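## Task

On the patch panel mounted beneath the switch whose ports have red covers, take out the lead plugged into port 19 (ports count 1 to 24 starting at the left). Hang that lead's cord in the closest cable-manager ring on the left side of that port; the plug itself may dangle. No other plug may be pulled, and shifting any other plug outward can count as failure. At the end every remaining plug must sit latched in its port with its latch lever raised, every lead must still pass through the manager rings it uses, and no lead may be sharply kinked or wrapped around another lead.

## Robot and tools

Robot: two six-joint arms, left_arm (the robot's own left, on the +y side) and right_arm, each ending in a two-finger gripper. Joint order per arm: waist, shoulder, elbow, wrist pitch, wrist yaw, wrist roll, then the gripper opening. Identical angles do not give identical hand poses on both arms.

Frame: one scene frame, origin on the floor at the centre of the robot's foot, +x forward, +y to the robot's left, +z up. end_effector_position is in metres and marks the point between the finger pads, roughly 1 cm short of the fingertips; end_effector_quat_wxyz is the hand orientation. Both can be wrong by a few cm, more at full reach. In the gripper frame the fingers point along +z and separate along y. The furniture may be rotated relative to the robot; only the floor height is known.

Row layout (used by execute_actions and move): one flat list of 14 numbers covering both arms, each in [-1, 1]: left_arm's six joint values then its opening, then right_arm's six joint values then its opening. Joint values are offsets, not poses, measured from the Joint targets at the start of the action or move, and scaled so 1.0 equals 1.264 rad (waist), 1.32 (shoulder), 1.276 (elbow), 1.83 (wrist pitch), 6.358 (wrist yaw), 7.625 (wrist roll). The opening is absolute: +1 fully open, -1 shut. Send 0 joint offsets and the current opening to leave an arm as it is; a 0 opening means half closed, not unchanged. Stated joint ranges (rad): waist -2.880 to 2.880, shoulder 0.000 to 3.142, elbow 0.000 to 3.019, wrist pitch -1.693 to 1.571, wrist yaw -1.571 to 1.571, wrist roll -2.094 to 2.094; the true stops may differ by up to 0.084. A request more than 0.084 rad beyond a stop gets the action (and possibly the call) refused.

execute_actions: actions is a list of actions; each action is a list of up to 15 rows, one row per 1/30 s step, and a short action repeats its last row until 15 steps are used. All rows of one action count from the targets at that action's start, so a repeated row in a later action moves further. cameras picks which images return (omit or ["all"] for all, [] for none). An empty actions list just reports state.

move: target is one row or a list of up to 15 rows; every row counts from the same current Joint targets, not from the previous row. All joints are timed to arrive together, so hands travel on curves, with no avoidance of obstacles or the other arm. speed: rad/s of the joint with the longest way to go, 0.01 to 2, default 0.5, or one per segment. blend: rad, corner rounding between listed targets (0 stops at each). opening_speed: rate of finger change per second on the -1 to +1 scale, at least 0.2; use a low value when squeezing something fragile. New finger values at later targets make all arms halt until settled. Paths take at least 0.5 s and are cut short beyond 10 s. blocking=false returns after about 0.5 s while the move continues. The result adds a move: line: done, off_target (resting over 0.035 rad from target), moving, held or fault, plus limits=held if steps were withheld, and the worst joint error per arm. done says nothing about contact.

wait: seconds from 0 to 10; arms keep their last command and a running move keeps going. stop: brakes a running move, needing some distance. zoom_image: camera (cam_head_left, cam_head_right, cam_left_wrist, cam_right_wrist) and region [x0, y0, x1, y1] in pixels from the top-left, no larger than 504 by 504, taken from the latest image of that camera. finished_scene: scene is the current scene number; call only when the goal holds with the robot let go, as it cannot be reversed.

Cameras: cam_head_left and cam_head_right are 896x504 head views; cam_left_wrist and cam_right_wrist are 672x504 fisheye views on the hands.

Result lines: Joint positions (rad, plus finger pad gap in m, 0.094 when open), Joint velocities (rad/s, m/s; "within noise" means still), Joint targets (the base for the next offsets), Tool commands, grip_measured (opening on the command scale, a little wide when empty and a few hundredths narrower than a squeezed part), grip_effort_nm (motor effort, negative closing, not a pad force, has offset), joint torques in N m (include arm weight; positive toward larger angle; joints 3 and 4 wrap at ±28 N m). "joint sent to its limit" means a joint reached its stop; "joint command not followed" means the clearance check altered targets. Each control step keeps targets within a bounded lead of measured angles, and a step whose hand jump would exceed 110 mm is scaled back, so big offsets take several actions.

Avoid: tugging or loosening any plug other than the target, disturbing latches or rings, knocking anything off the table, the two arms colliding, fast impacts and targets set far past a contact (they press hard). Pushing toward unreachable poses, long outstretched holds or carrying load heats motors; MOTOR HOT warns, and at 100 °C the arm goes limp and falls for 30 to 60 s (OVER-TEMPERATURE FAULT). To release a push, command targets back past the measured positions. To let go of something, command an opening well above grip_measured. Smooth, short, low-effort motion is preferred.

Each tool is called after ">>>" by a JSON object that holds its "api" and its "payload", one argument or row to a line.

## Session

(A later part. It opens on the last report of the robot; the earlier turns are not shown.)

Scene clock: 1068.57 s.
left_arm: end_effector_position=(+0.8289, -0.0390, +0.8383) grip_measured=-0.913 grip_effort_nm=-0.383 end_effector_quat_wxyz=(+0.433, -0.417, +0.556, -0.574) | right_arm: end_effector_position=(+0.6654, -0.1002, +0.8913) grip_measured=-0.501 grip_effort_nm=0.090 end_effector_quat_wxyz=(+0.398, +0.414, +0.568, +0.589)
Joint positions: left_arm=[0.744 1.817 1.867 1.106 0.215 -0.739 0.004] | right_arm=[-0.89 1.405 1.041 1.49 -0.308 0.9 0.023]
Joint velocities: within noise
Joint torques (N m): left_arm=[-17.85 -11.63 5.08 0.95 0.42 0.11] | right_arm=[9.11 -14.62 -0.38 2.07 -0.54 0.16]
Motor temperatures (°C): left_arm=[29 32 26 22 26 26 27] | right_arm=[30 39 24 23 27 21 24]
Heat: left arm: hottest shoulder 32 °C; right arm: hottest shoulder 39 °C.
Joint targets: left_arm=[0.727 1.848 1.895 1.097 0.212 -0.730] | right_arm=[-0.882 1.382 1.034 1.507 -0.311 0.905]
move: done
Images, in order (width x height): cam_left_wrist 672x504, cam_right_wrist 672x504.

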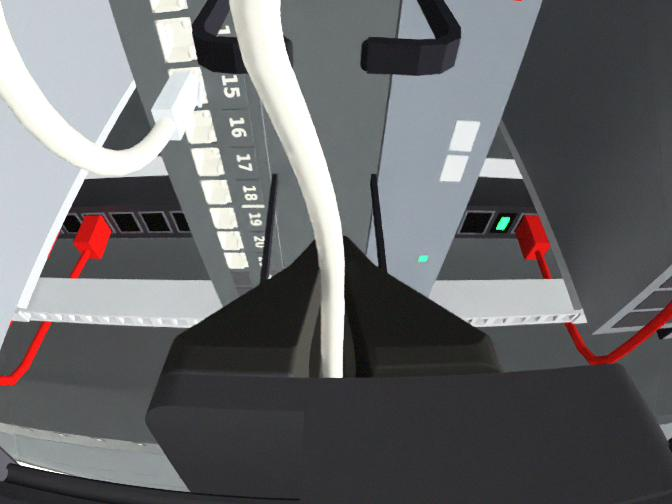

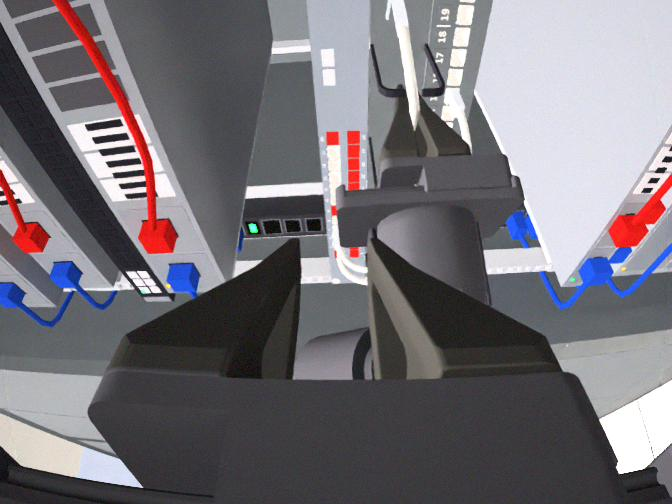

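>>> {"api": "move", "payload": {
  "target": [0,0.006,0.043,-0.028,0,0,-0.92,0,0,0,0,0,0,-0.5],
  "speed": 0.08,
  "cameras": ["cam_right_wrist","cam_left_wrist"]
}}

>>> {"api": "zoom_image", "payload": {
  "camera": "cam_right_wrist",
  "region": [350, 0, 550, 200]
}}

Scene clock: 1076.30 s.
left_arm: end_effector_position=(+0.8445, -0.0373, +0.8393) grip_measured=-0.913 grip_effort_nm=-0.383 end_effector_quat_wxyz=(+0.432, -0.418, +0.557, -0.573) | right_arm: end_effector_position=(+0.6654, -0.1002, +0.8913) grip_measured=-0.501 grip_effort_nm=0.095 end_effector_quat_wxyz=(+0.398, +0.414, +0.568, +0.589)
Joint positions: left_arm=[0.744 1.823 1.918 1.057 0.212 -0.739 0.004] | right_arm=[-0.89 1.405 1.041 1.49 -0.308 0.9 0.023]
Joint velocities: within noise
Joint torques (N m): left_arm=[-17.61 -11.81 5.68 0.83 0.51 0.1] | right_arm=[9.41 -14.45 -0.44 2.13 -0.53 0.15]
Motor temperatures (°C): left_arm=[29 32 26 22 26 26 27] | right_arm=[30 39 24 23 27 21 24]
Heat: left arm: hottest shoulder 32 °C; right arm: hottest shoulder 39 °C.
Joint targets: left_arm=[0.727 1.855 1.950 1.045 0.212 -0.730] | right_arm=[-0.882 1.382 1.034 1.507 -0.311 0.905]
move: done
Images, in order (width x height): cam_left_wrist 672x504, cam_right_wrist 672x504.

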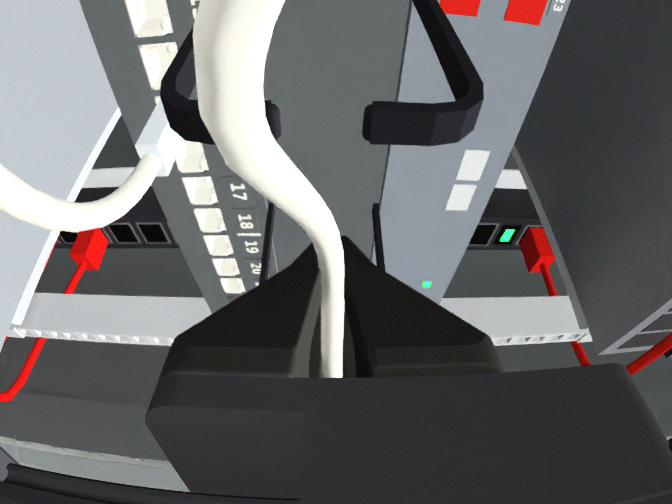

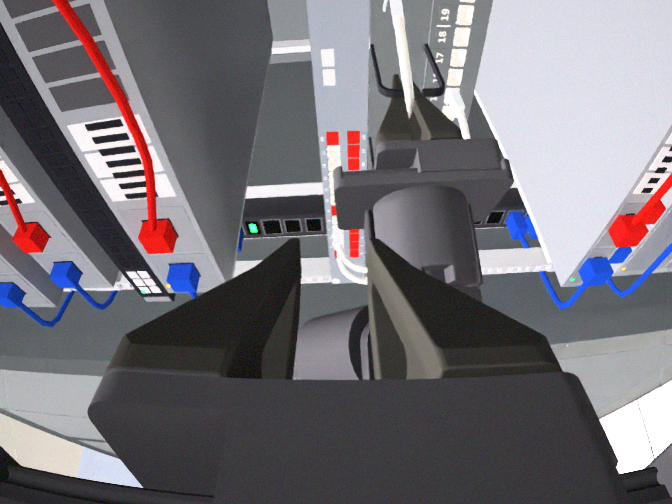

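Scaled by 2.520 from the camera's 672x504 image, which has a finer 960x720 frame.

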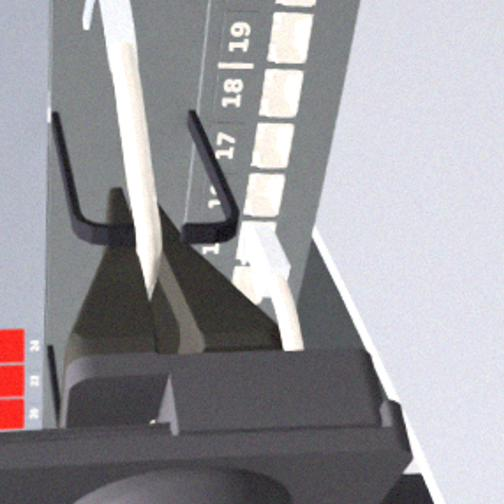

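>>> {"api": "move", "payload": {
  "target": [
    [0,0.009,0.004,-0.001,0,0,-0.92,0,0,0,0,0,0,-0.5],
    [0,0.011,0.038,-0.022,0,0,-0.92,0,0,0,0,0,0,-0.5]
  ],
  "speed": 0.08,
  "cameras": ["cam_right_wrist","cam_left_wrist"]
}}

>>> {"api": "zoom_image", "payload": {
  "camera": "cam_right_wrist",
  "region": [350, 0, 500, 150]
}}

Scene clock: 1089.07 s.
left_arm: end_effector_position=(+0.8565, -0.0363, +0.8386) grip_measured=-0.913 grip_effort_nm=-0.379 end_effector_quat_wxyz=(+0.432, -0.420, +0.558, -0.570) | right_arm: end_effector_position=(+0.6654, -0.1002, +0.8913) grip_measured=-0.501 grip_effort_nm=0.085 end_effector_quat_wxyz=(+0.398, +0.414, +0.568, +0.589)
Joint positions: left_arm=[0.744 1.834 1.963 1.022 0.205 -0.738 0.004] | right_arm=[-0.89 1.405 1.041 1.49 -0.308 0.9 0.023]
Joint velocities: within noise
Joint torques (N m): left_arm=[-17.67 -11.63 6.13 0.55 0.77 0.09] | right_arm=[9.35 -14.27 -0.34 2.09 -0.54 0.14]
Motor temperatures (°C): left_arm=[30 32 27 22 26 26 27] | right_arm=[30 39 24 23 27 21 24]
Heat: left arm: hottest shoulder 32 °C; right arm: hottest shoulder 39 °C.
Joint targets: left_arm=[0.727 1.870 1.998 1.005 0.212 -0.730] | right_arm=[-0.882 1.382 1.034 1.507 -0.311 0.905]
move: off_target (left_arm); left_arm: the shoulder is farthest, 0.036 rad from its target
Images, in order (width x height): cam_left_wrist 672x504, cam_right_wrist 672x504.

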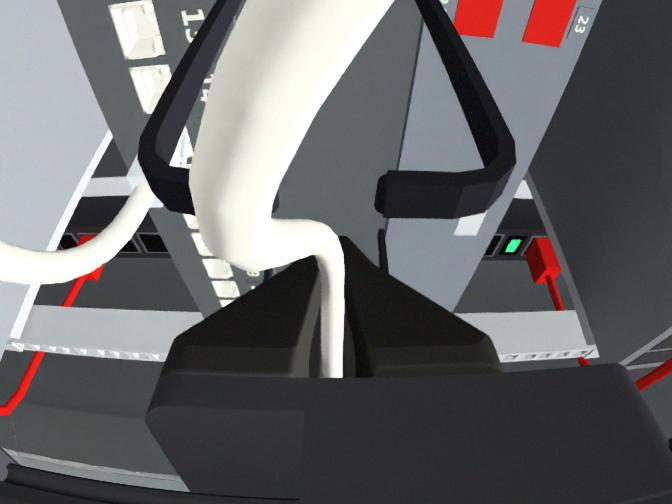

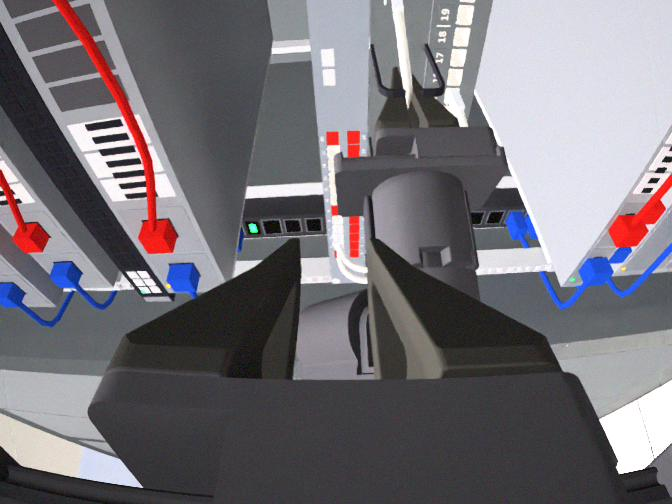

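Scaled by 3.360 from the camera's 672x504 image, which has a finer 960x720 frame.

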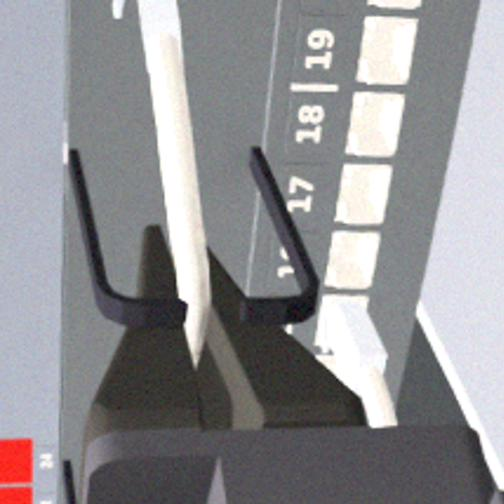

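>>> {"api": "zoom_image", "payload": {
  "camera": "cam_right_wrist",
  "region": [375, 60, 445, 130]
}}

>>> {"api": "zoom_image", "payload": {
  "camera": "cam_left_wrist",
  "region": [130, 100, 530, 400]
}}

Scaled by 7.200 from the camera's 672x504 image, which has a finer 960x720 frame.

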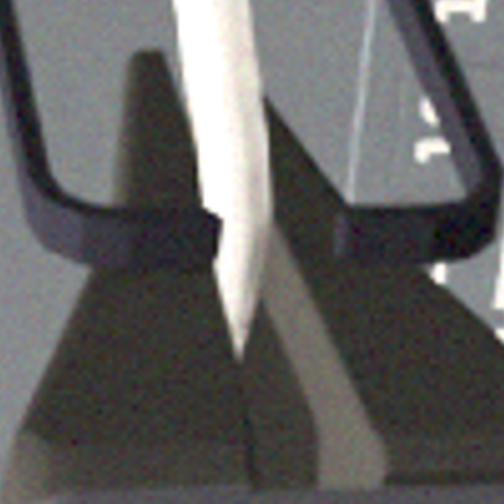

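Scaled by 1.260 from the camera's 672x504 image, which has a finer 960x720 frame.

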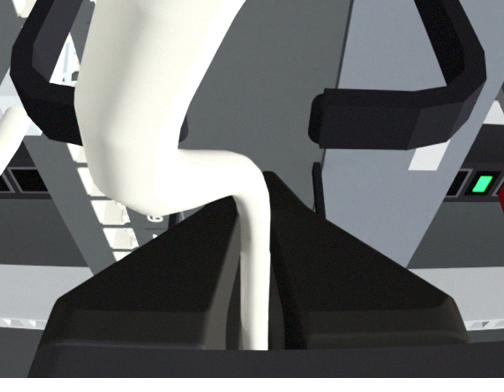

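>>> {"api": "move", "payload": {
  "target": [0.04,0.012,0.005,0.008,0,0,-0.92,0,0,0,0,0,0,-0.5],
  "speed": 0.08,
  "cameras": ["cam_right_wrist","cam_left_wrist"]
}}

>>> {"api": "zoom_image", "payload": {
  "camera": "cam_right_wrist",
  "region": [350, 30, 450, 130]
}}

Scene clock: 1119.67 s.
left_arm: end_effector_position=(+0.8579, -0.0361, +0.8364) grip_measured=-0.913 grip_effort_nm=-0.379 end_effector_quat_wxyz=(+0.435, -0.420, +0.558, -0.569) | right_arm: end_effector_position=(+0.6654, -0.1002, +0.8913) grip_measured=-0.501 grip_effort_nm=0.085 end_effector_quat_wxyz=(+0.398, +0.414, +0.568, +0.589)
Joint positions: left_arm=[0.746 1.842 1.977 1.021 0.206 -0.738 0.004] | right_arm=[-0.89 1.405 1.041 1.49 -0.308 0.9 0.023]
Joint velocities: left_arm=[within noise] | right_arm=[-0.005 -0.015 -0.002 0.002 -0.154 -0.037 0.001]
Joint torques (N m): left_arm=[-13.68 -11.28 5.64 1.24 0.76 0.1] | right_arm=[9.52 -14.39 -0.31 2.11 -0.54 0.15]
Motor temperatures (°C): left_arm=[30 34 28 22 27 26 27] | right_arm=[30 39 24 23 27 21 24]
Heat: left arm: hottest shoulder 34 °C; right arm: hottest shoulder 39 °C.
Joint targets: left_arm=[0.778 1.886 2.004 1.020 0.212 -0.730] | right_arm=[-0.882 1.382 1.034 1.507 -0.311 0.905]
move: off_target (left_arm); left_arm: the shoulder is farthest, 0.044 rad from its target
Images, in order (width x height): cam_left_wrist 672x504, cam_right_wrist 672x504.

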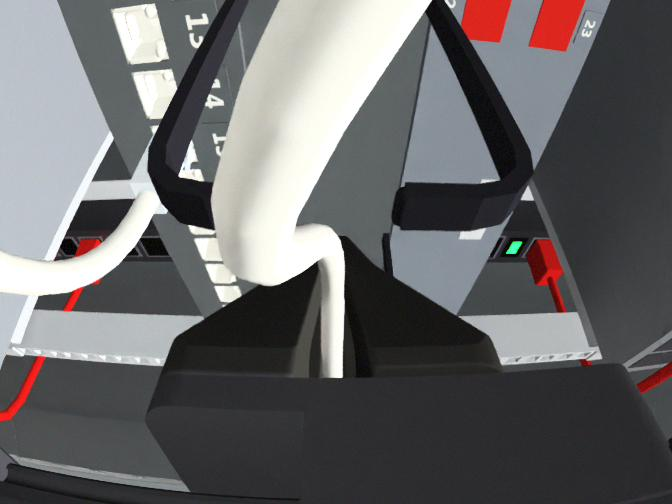

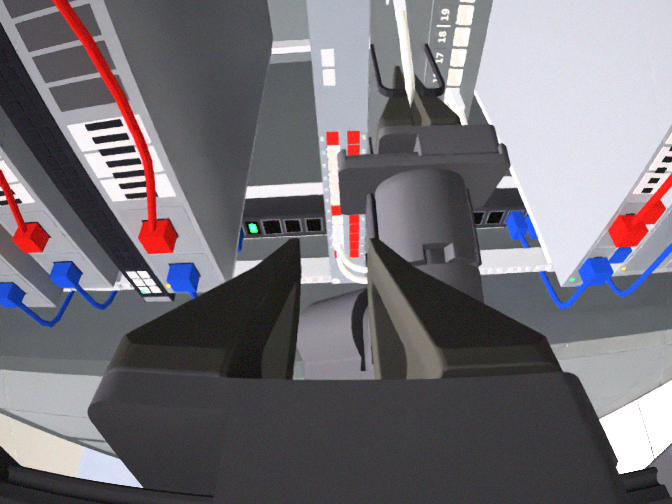

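Scaled by 5.040 from the camera's 672x504 image, which has a finer 960x720 frame.

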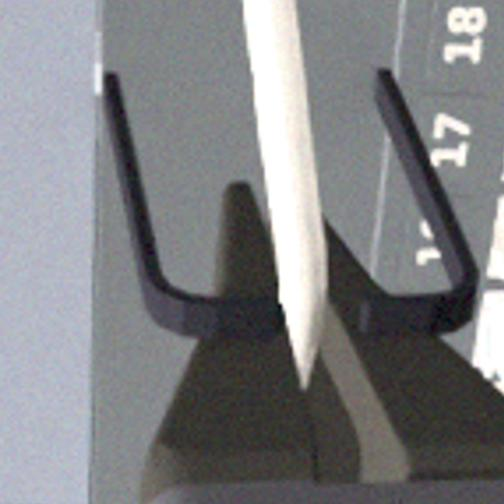

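>>> {"api": "move", "payload": {
  "target": [0.018,0.008,0.004,0.0,0,0,-0.92,0,0,0,0,0,0,-0.5],
  "speed": 0.08,
  "cameras": ["cam_right_wrist","cam_left_wrist"]
}}

>>> {"api": "zoom_image", "payload": {
  "camera": "cam_right_wrist",
  "region": [350, 30, 450, 130]
}}

Scene clock: 1132.00 s.
left_arm: end_effector_position=(+0.8539, -0.0364, +0.8243) grip_measured=-0.913 grip_effort_nm=-0.379 end_effector_quat_wxyz=(+0.435, -0.416, +0.563, -0.566) | right_arm: end_effector_position=(+0.6654, -0.1002, +0.8913) grip_measured=-0.501 grip_effort_nm=0.095 end_effector_quat_wxyz=(+0.398, +0.414, +0.568, +0.589)
Joint positions: left_arm=[0.761 1.858 1.986 1.021 0.211 -0.738 0.004] | right_arm=[-0.89 1.405 1.041 1.49 -0.308 0.9 0.023]
Joint velocities: within noise
Joint torques (N m): left_arm=[-12.86 -11.52 5.24 1.26 0.57 0.09] | right_arm=[9.64 -14.39 -0.36 2.18 -0.53 0.13]
Motor temperatures (°C): left_arm=[30 33 28 22 27 26 27] | right_arm=[30 39 24 23 27 21 24]
Heat: left arm: hottest shoulder 33 °C; right arm: hottest shoulder 39 °C.
Joint targets: left_arm=[0.801 1.896 2.009 1.020 0.212 -0.730] | right_arm=[-0.882 1.382 1.034 1.507 -0.311 0.905]
move: off_target (left_arm); left_arm: the waist is farthest, 0.040 rad from its target
Images, in order (width x height): cam_left_wrist 672x504, cam_right_wrist 672x504.

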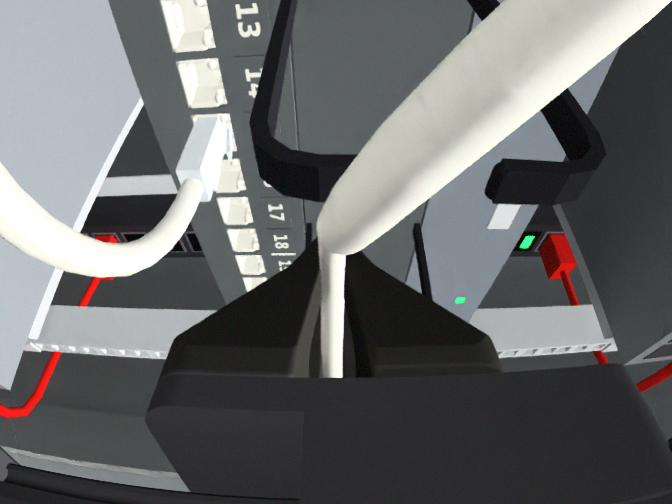

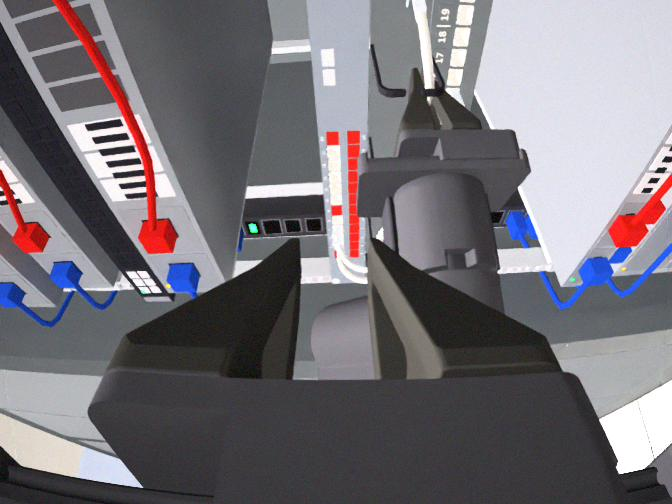

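Scaled by 5.040 from the camera's 672x504 image, which has a finer 960x720 frame.

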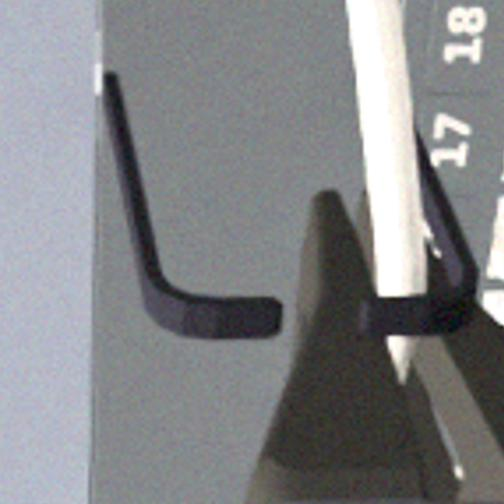

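>>> {"api": "move", "payload": {
  "target": [0.0,0.0,-0.066,0.033,0,0,-0.92,0,0,0,0,0,0,-0.5],
  "speed": 0.08,
  "cameras": ["cam_right_wrist","cam_left_wrist"]
}}

>>> {"api": "zoom_image", "payload": {
  "camera": "cam_right_wrist",
  "region": [350, 30, 450, 130]
}}

Scene clock: 1148.83 s.
left_arm: end_effector_position=(+0.8467, -0.0349, +0.8243) grip_measured=-0.913 grip_effort_nm=-0.379 end_effector_quat_wxyz=(+0.443, -0.417, +0.557, -0.565) | right_arm: end_effector_position=(+0.6654, -0.1002, +0.8913) grip_measured=-0.501 grip_effort_nm=0.090 end_effector_quat_wxyz=(+0.398, +0.414, +0.568, +0.589)
Joint positions: left_arm=[0.761 1.86 1.966 1.064 0.208 -0.738 0.004] | right_arm=[-0.89 1.405 1.041 1.49 -0.308 0.9 0.023]
Joint velocities: within noise
Joint torques (N m): left_arm=[-12.98 -11.63 0.47 1.99 0.67 0.1] | right_arm=[9.29 -14.15 -0.29 2.14 -0.54 0.13]
Motor temperatures (°C): left_arm=[29 34 28 22 27 26 27] | right_arm=[30 39 24 23 27 21 24]
Heat: left arm: hottest shoulder 34 °C; right arm: hottest shoulder 39 °C.
Joint targets: left_arm=[0.801 1.896 1.925 1.080 0.212 -0.730] | right_arm=[-0.882 1.382 1.034 1.507 -0.311 0.905]
move: off_target (left_arm); left_arm: the elbow is farthest, 0.041 rad from its target
Images, in order (width x height): cam_left_wrist 672x504, cam_right_wrist 672x504.

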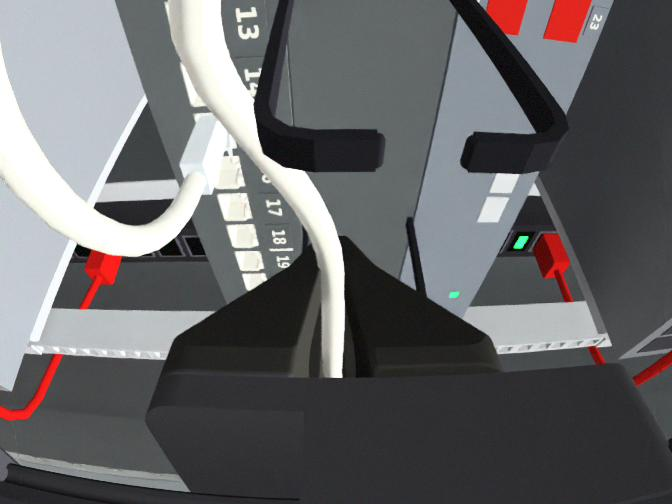

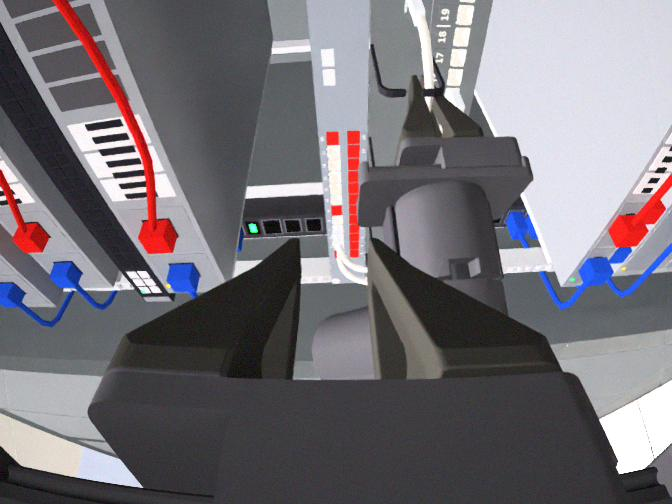

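Scaled by 5.040 from the camera's 672x504 image, which has a finer 960x720 frame.

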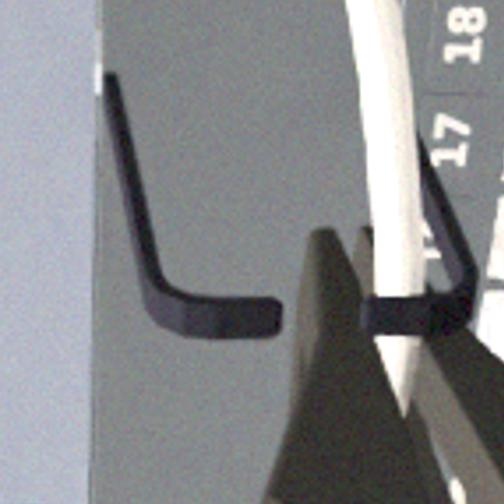

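>>> {"api": "move", "payload": {
  "target": [0.004,0.015,0.0,0.0,0,0,-0.92,0,0,0,0,0,0,-0.5],
  "speed": 0.08,
  "cameras": ["cam_right_wrist","cam_left_wrist"]
}}

>>> {"api": "zoom_image", "payload": {
  "camera": "cam_right_wrist",
  "region": [350, 30, 450, 130]
}}

Scene clock: 1160.77 s.
left_arm: end_effector_position=(+0.8464, -0.0349, +0.8244) grip_measured=-0.913 grip_effort_nm=-0.374 end_effector_quat_wxyz=(+0.444, -0.417, +0.557, -0.565) | right_arm: end_effector_position=(+0.6654, -0.1002, +0.8913) grip_measured=-0.501 grip_effort_nm=0.090 end_effector_quat_wxyz=(+0.398, +0.414, +0.568, +0.589)
Joint positions: left_arm=[0.761 1.86 1.965 1.066 0.208 -0.738 0.004] | right_arm=[-0.89 1.405 1.041 1.49 -0.308 0.9 0.023]
Joint velocities: within noise
Joint torques (N m): left_arm=[-12.57 -10.34 0.51 1.89 0.68 0.1] | right_arm=[9.35 -14.27 -0.4 2.06 -0.54 0.13]
Motor temperatures (°C): left_arm=[29 33 27 22 27 26 27] | right_arm=[29 39 24 23 27 21 24]
Heat: left arm: hottest shoulder 33 °C; right arm: hottest shoulder 39 °C.
Joint targets: left_arm=[0.806 1.916 1.925 1.080 0.212 -0.730] | right_arm=[-0.882 1.382 1.034 1.507 -0.311 0.905]
move: off_target (left_arm); left_arm: the shoulder is farthest, 0.056 rad from its target
Images, in order (width x height): cam_left_wrist 672x504, cam_right_wrist 672x504.

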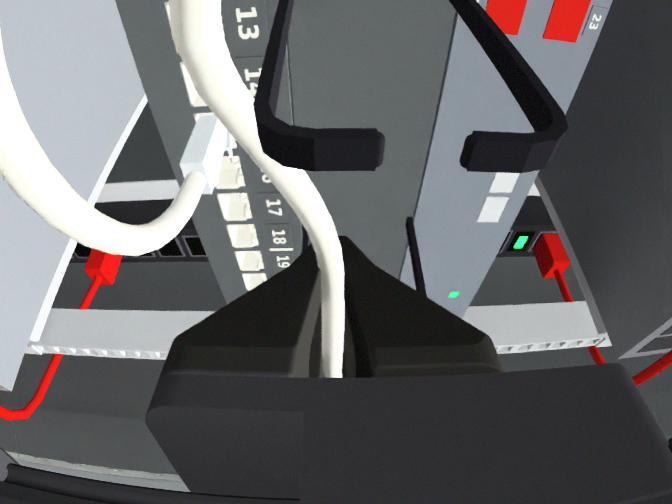

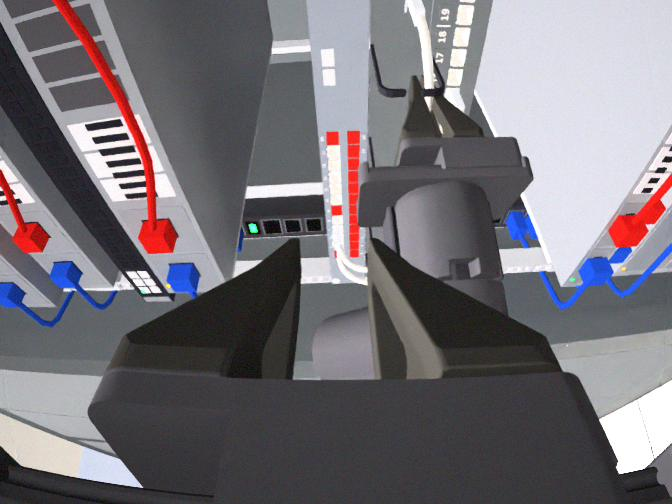

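Scaled by 5.040 from the camera's 672x504 image, which has a finer 960x720 frame.

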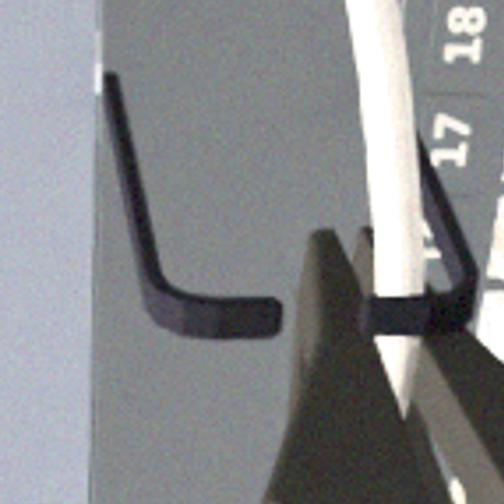

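>>> {"api": "move", "payload": {
  "target": [
    [-0.01,-0.024,0.0,0.0,0,0,-0.92,0,0,0,0,0,0,-0.5],
    [-0.01,-0.024,0.0,0.0,0,0,-0.78,0,0,0,0,0,0,-0.5]
  ],
  "speed": 0.08,
  "opening_speed": 0.2,
  "cameras": ["cam_right_wrist","cam_left_wrist"]
}}

>>> {"api": "zoom_image", "payload": {
  "camera": "cam_right_wrist",
  "region": [350, 30, 450, 130]
}}

Scene clock: 1169.97 s.
left_arm: end_effector_position=(+0.8369, -0.0382, +0.8190) grip_measured=-0.782 grip_effort_nm=0.061 end_effector_quat_wxyz=(+0.439, -0.417, +0.562, -0.564) | right_arm: end_effector_position=(+0.6654, -0.1002, +0.8913) grip_measured=-0.501 grip_effort_nm=0.090 end_effector_quat_wxyz=(+0.398, +0.414, +0.568, +0.589)
Joint positions: left_arm=[0.764 1.859 1.939 1.077 0.208 -0.738 0.01] | right_arm=[-0.89 1.405 1.041 1.49 -0.308 0.9 0.023]
Joint velocities: within noise
Joint torques (N m): left_arm=[-13.8 -12.28 2.28 1.44 0.68 0.09] | right_arm=[9.35 -14.33 -0.39 2 -0.53 0.14]
Motor temperatures (°C): left_arm=[29 32 27 22 27 26 27] | right_arm=[29 39 24 23 27 21 24]
Heat: left arm: hottest shoulder 32 °C; right arm: hottest shoulder 39 °C.
Joint targets: left_arm=[0.793 1.885 1.925 1.080 0.212 -0.730] | right_arm=[-0.882 1.382 1.034 1.507 -0.311 0.905]
move: done; target 2's new numbers were sent with left_arm's elbow 0.040 rad from that target
Images, in order (width x height): cam_left_wrist 672x504, cam_right_wrist 672x504.

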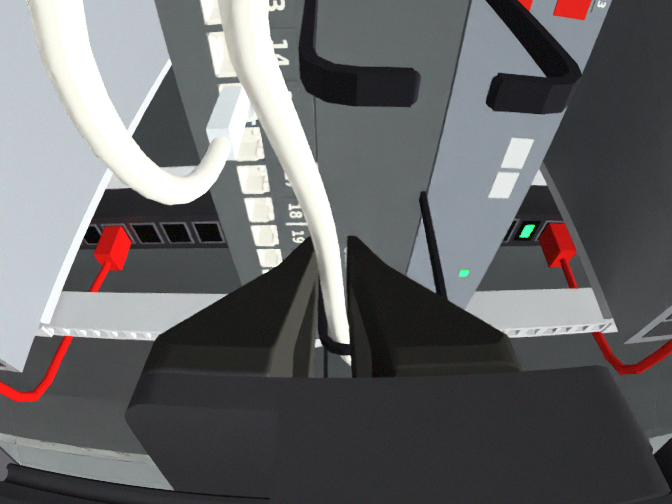

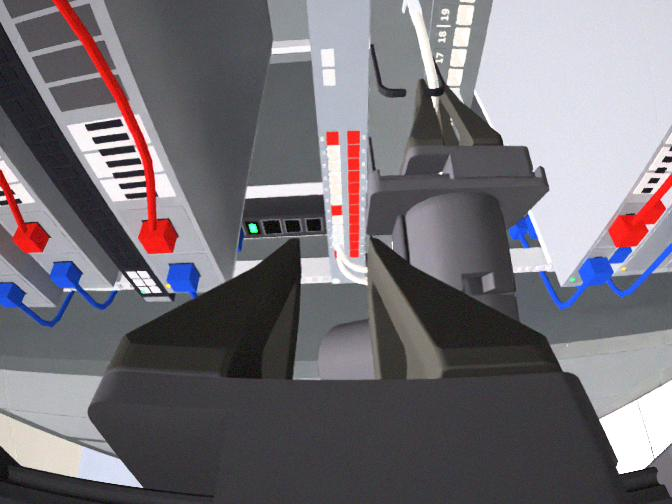

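Scaled by 5.040 from the camera's 672x504 image, which has a finer 960x720 frame.

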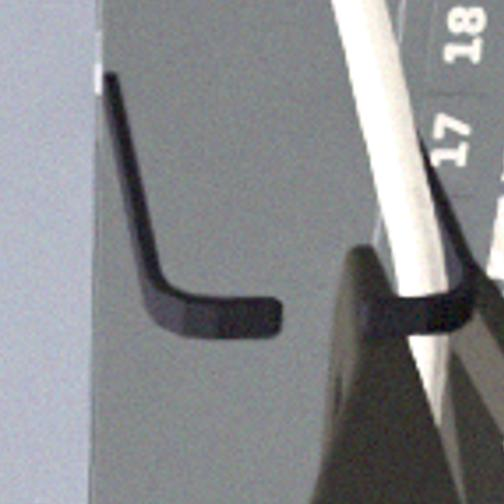

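>>> {"api": "move", "payload": {
  "target": [0,0,0,0,0,0,-0.58,0,0,0,0,0,0,-0.5],
  "opening_speed": 0.2,
  "cameras": ["cam_right_wrist","cam_left_wrist"]
}}

>>> {"api": "zoom_image", "payload": {
  "camera": "cam_left_wrist",
  "region": [220, 150, 450, 400]
}}

>>> {"api": "zoom_image", "payload": {
  "camera": "cam_right_wrist",
  "region": [350, 0, 480, 130]
}}

Scene clock: 1184.97 s.
left_arm: end_effector_position=(+0.8357, -0.0384, +0.8177) grip_measured=-0.583 grip_effort_nm=0.056 end_effector_quat_wxyz=(+0.438, -0.417, +0.563, -0.564) | right_arm: end_effector_position=(+0.6654, -0.1002, +0.8913) grip_measured=-0.501 grip_effort_nm=0.090 end_effector_quat_wxyz=(+0.398, +0.414, +0.568, +0.589)
Joint positions: left_arm=[0.765 1.859 1.936 1.077 0.208 -0.738 0.02] | right_arm=[-0.89 1.405 1.041 1.49 -0.308 0.9 0.023]
Joint velocities: within noise
Joint torques (N m): left_arm=[-13.8 -12.34 2.44 1.43 0.68 0.1] | right_arm=[9.29 -14.27 -0.34 2.17 -0.53 0.15]
Motor temperatures (°C): left_arm=[29 32 26 22 27 26 27] | right_arm=[29 39 24 23 27 21 24]
Heat: left arm: hottest shoulder 32 °C; right arm: hottest shoulder 39 °C.
Joint targets: left_arm=[0.793 1.885 1.926 1.080 0.212 -0.730] | right_arm=[-0.882 1.382 1.034 1.507 -0.311 0.905]
move: done
Images, in order (width x height): cam_left_wrist 672x504, cam_right_wrist 672x504.

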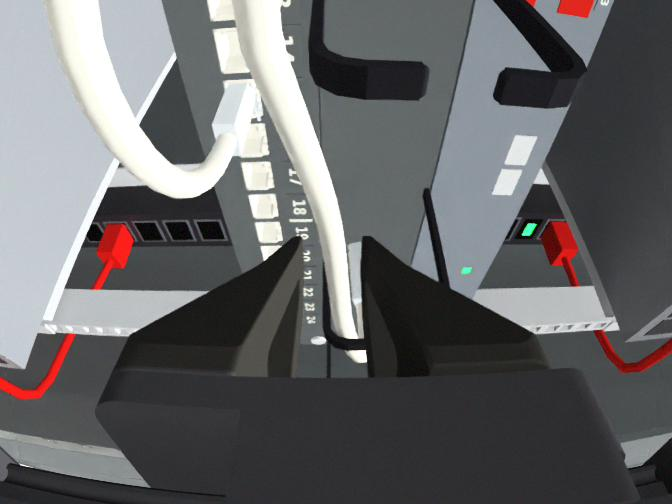

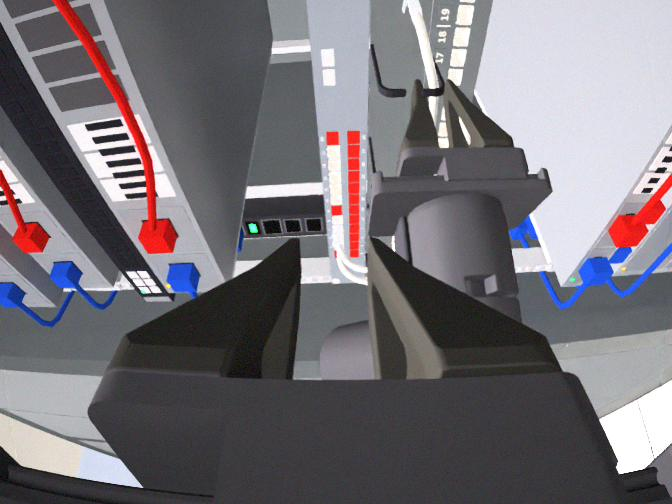

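Scaled by 2.016 from the camera's 672x504 image, which has a finer 960x720 frame.

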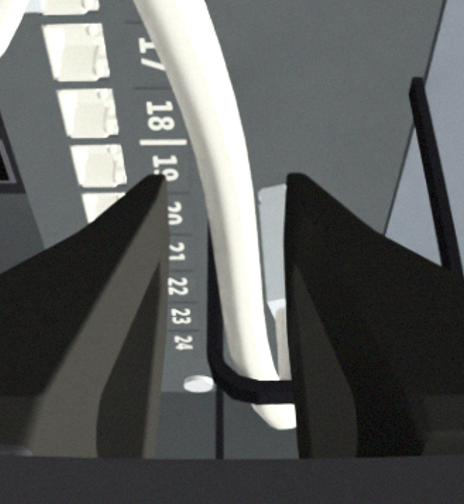

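Scaled by 3.877 from the camera's 672x504 image, which has a finer 960x720 frame.

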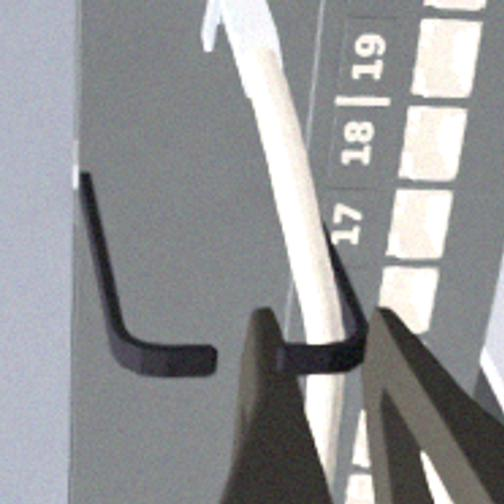

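>>> {"api": "move", "payload": {
  "target": [0.0,-0.03,-0.13,0.076,0,0,-0.58,0,0,0,0,0,0,-0.5],
  "speed": 0.12
}}

>>> {"api": "zoom_image", "payload": {
  "camera": "cam_left_wrist",
  "region": [220, 80, 450, 330]
}}

>>> {"api": "zoom_image", "payload": {
  "camera": "cam_right_wrist",
  "region": [350, 0, 480, 130]
}}

Scene clock: 1193.20 s.
left_arm: end_effector_position=(+0.7731, -0.0525, +0.8023) grip_measured=-0.581 grip_effort_nm=0.046 end_effector_quat_wxyz=(+0.424, -0.416, +0.574, -0.564) | right_arm: end_effector_position=(+0.6654, -0.1002, +0.8913) grip_measured=-0.501 grip_effort_nm=0.090 end_effector_quat_wxyz=(+0.398, +0.414, +0.568, +0.589)
Joint positions: left_arm=[0.767 1.854 1.767 1.207 0.209 -0.738 0.02] | right_arm=[-0.89 1.405 1.041 1.49 -0.308 0.9 0.023]
Joint velocities: within noise
Joint torques (N m): left_arm=[-14.15 -13.74 1.72 1.8 0.63 0.08] | right_arm=[9.41 -14.33 -0.35 2.11 -0.54 0.15]
Motor temperatures (°C): left_arm=[29 32 26 22 28 26 27] | right_arm=[29 39 24 23 27 21 24]
Heat: left arm: hottest shoulder 32 °C; right arm: hottest shoulder 39 °C.
Joint targets: left_arm=[0.793 1.845 1.760 1.219 0.212 -0.730] | right_arm=[-0.882 1.382 1.034 1.507 -0.311 0.905]
move: done

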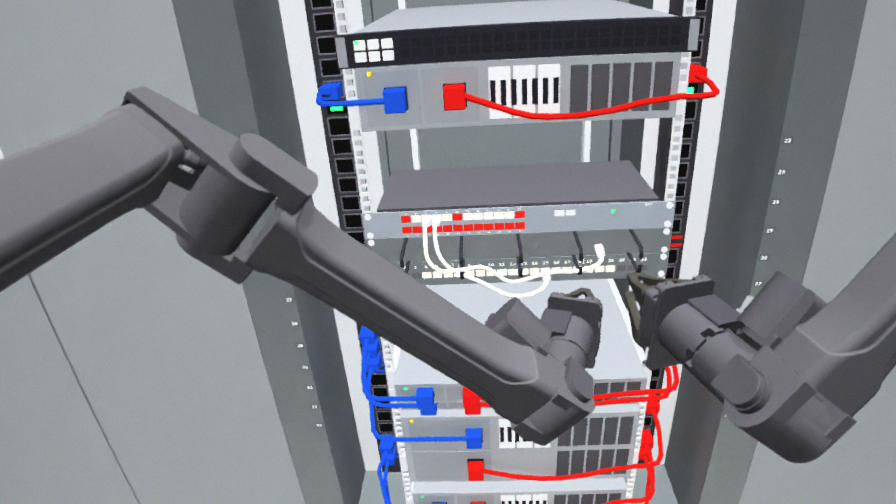

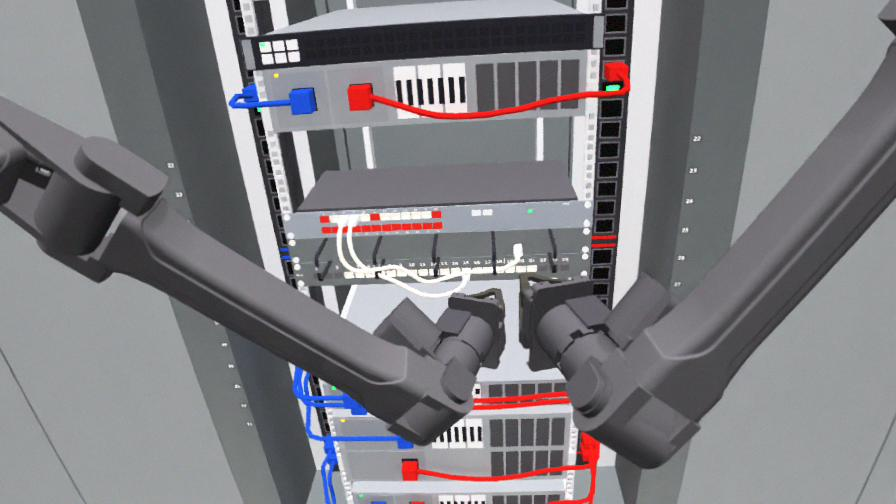

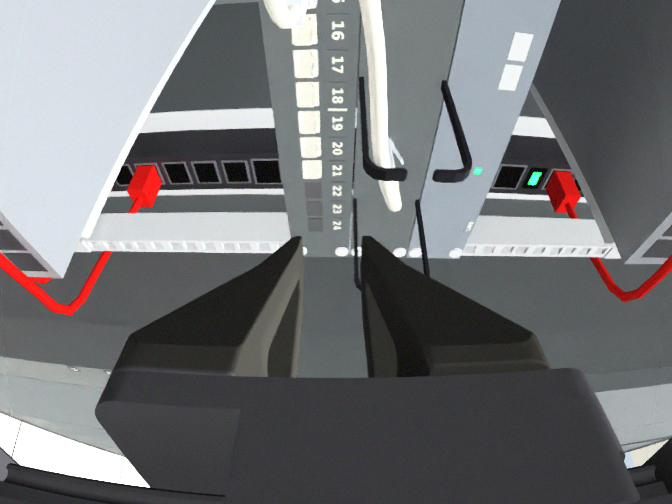

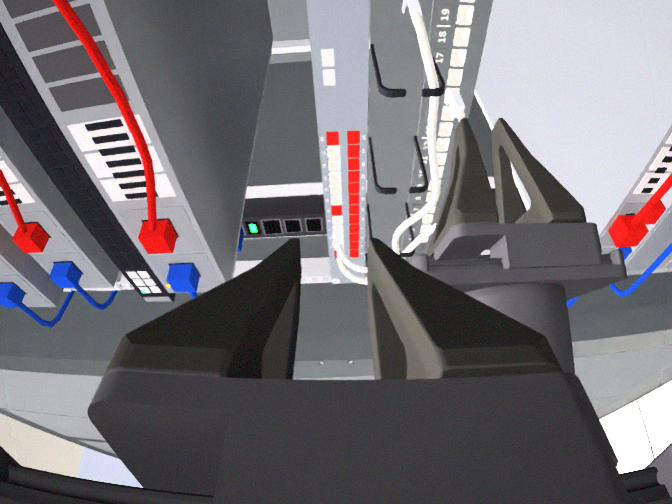

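Scaled by 2.016 from the camera's 672x504 image, which has a finer 960x720 frame.

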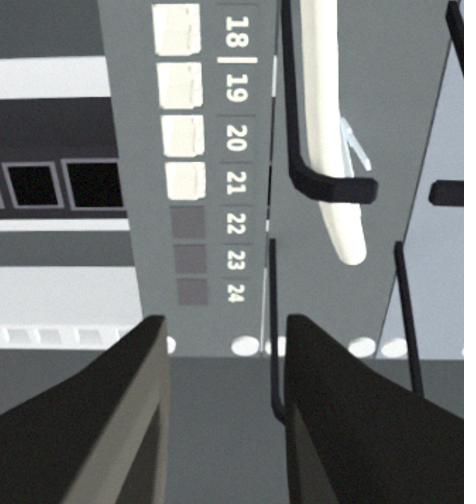

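Scaled by 3.877 from the camera's 672x504 image, which has a finer 960x720 frame.

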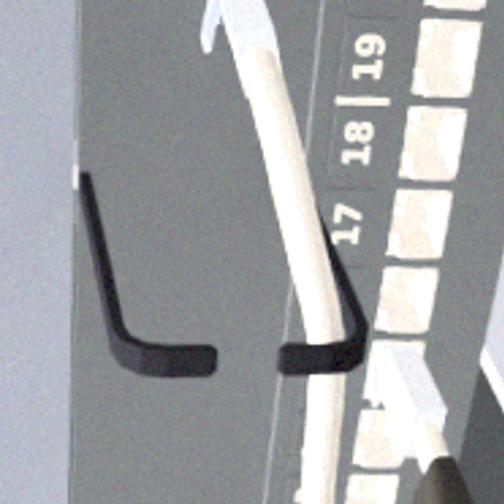

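>>> {"api": "move", "payload": {
  "target": [
    [0.0,-0.03,-0.14,0.076,0,0,-0.58,0,0,0,0,0,0,-0.5],
    [0.0,-0.18,-0.45,0.18,0.0,0,-0.58,0,0,0,0,0,0,-0.5]
  ],
  "speed": [0.2,0.4],
  "blend": 0.05
}}

>>> {"api": "zoom_image", "payload": {
  "camera": "cam_head_left",
  "region": [380, 200, 680, 340]
}}

>>> {"api": "zoom_image", "payload": {
  "camera": "cam_head_right",
  "region": [300, 200, 600, 340]
}}

>>> {"api": "zoom_image", "payload": {
  "camera": "cam_right_wrist",
  "region": [350, 0, 550, 280]
}}

Scene clock: 1206.40 s.
left_arm: end_effector_position=(+0.6531, +0.0116, +0.8663) grip_measured=-0.581 grip_effort_nm=0.046 end_effector_quat_wxyz=(+0.419, -0.416, +0.577, -0.564) | right_arm: end_effector_position=(+0.6654, -0.1002, +0.8913) grip_measured=-0.501 grip_effort_nm=0.090 end_effector_quat_wxyz=(+0.398, +0.414, +0.568, +0.589)
Joint positions: left_arm=[0.767 1.619 1.191 1.536 0.209 -0.738 0.02] | right_arm=[-0.89 1.405 1.041 1.49 -0.308 0.9 0.023]
Joint velocities: within noise
Joint torques (N m): left_arm=[-10.58 -11.52 -0.2 1.81 0.63 0.08] | right_arm=[9.29 -14.45 -0.38 2.09 -0.53 0.15]
Motor temperatures (°C): left_arm=[29 33 26 22 28 26 27] | right_arm=[29 39 24 23 27 21 24]
Heat: left arm: hottest shoulder 33 °C; right arm: hottest shoulder 39 °C.
Joint targets: left_arm=[0.793 1.607 1.185 1.548 0.212 -0.730] | right_arm=[-0.882 1.382 1.034 1.507 -0.311 0.905]
move: done

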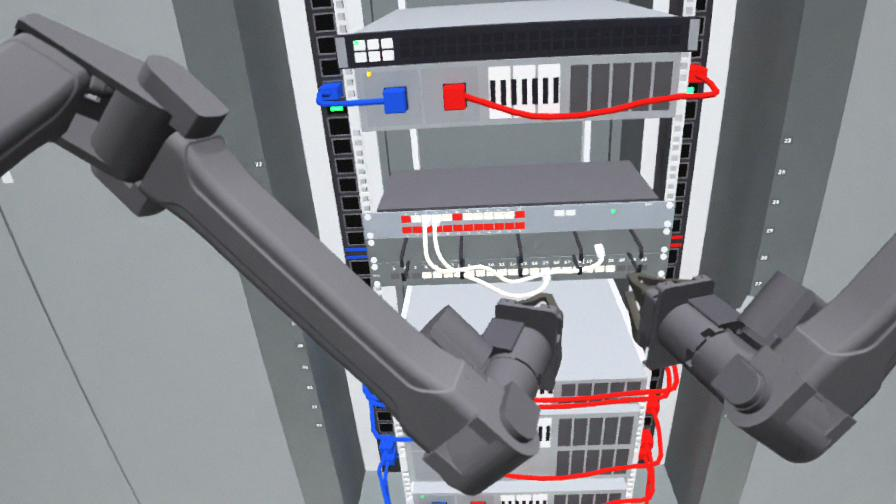

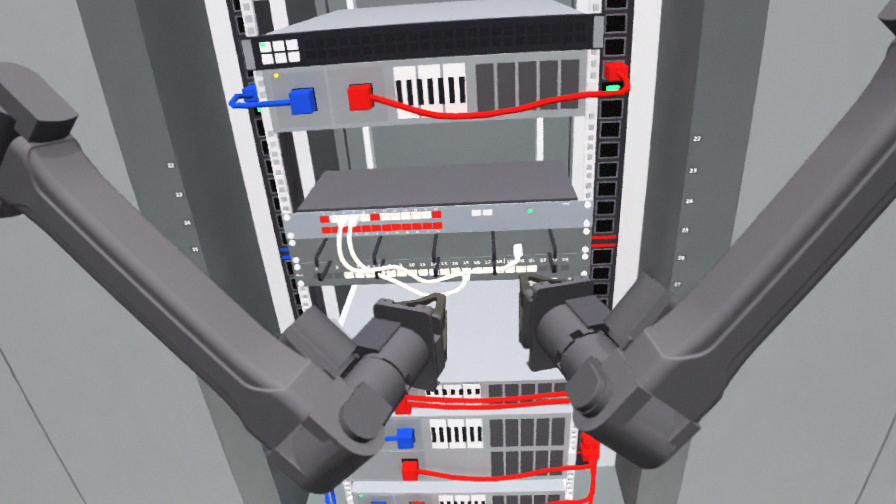

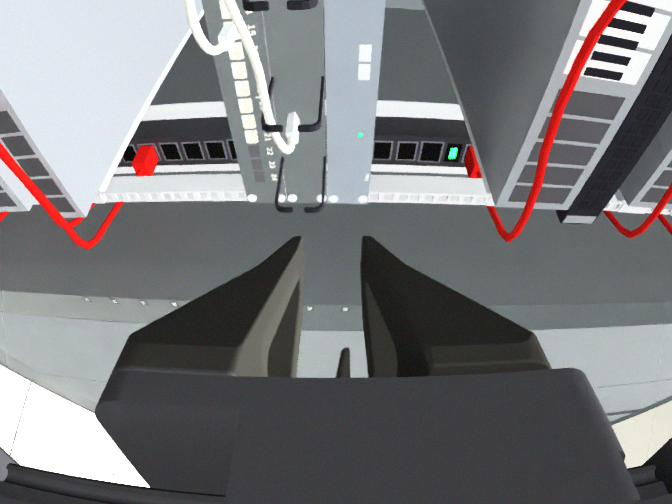

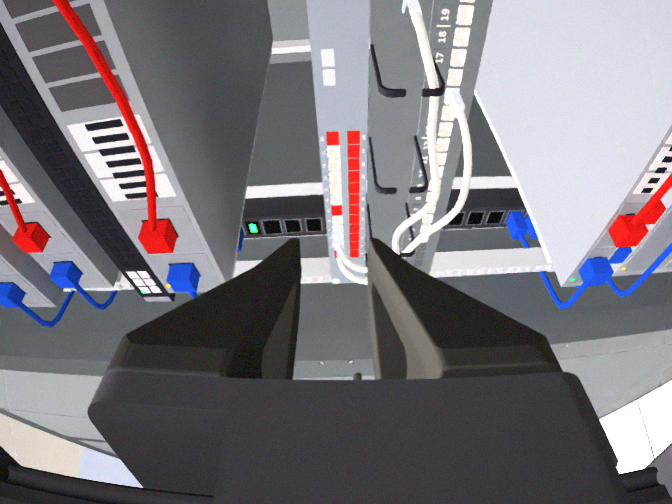

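Scaled by 1.680 from the camera's 896x504 image, which has a finer 1280x720 frame.

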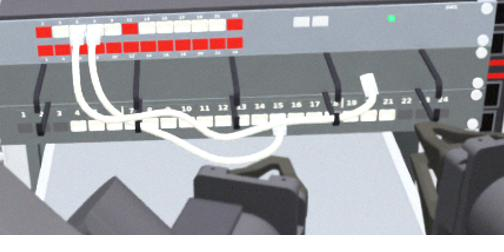

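Scaled by 1.680 from the camera's 896x504 image, which has a finer 1280x720 frame.

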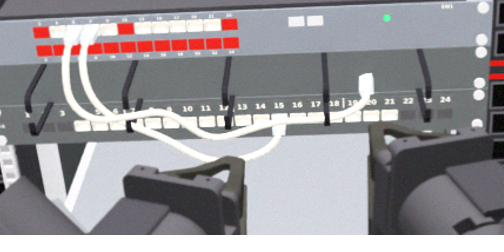

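Scaled by 1.800 from the camera's 672x504 image, which has a finer 960x720 frame.

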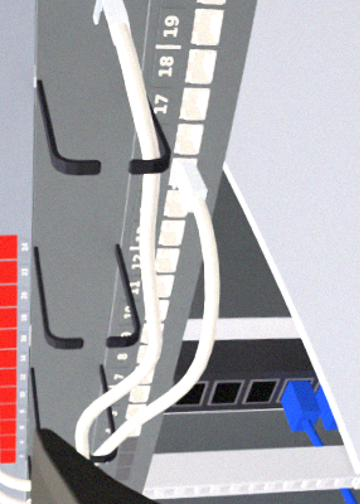

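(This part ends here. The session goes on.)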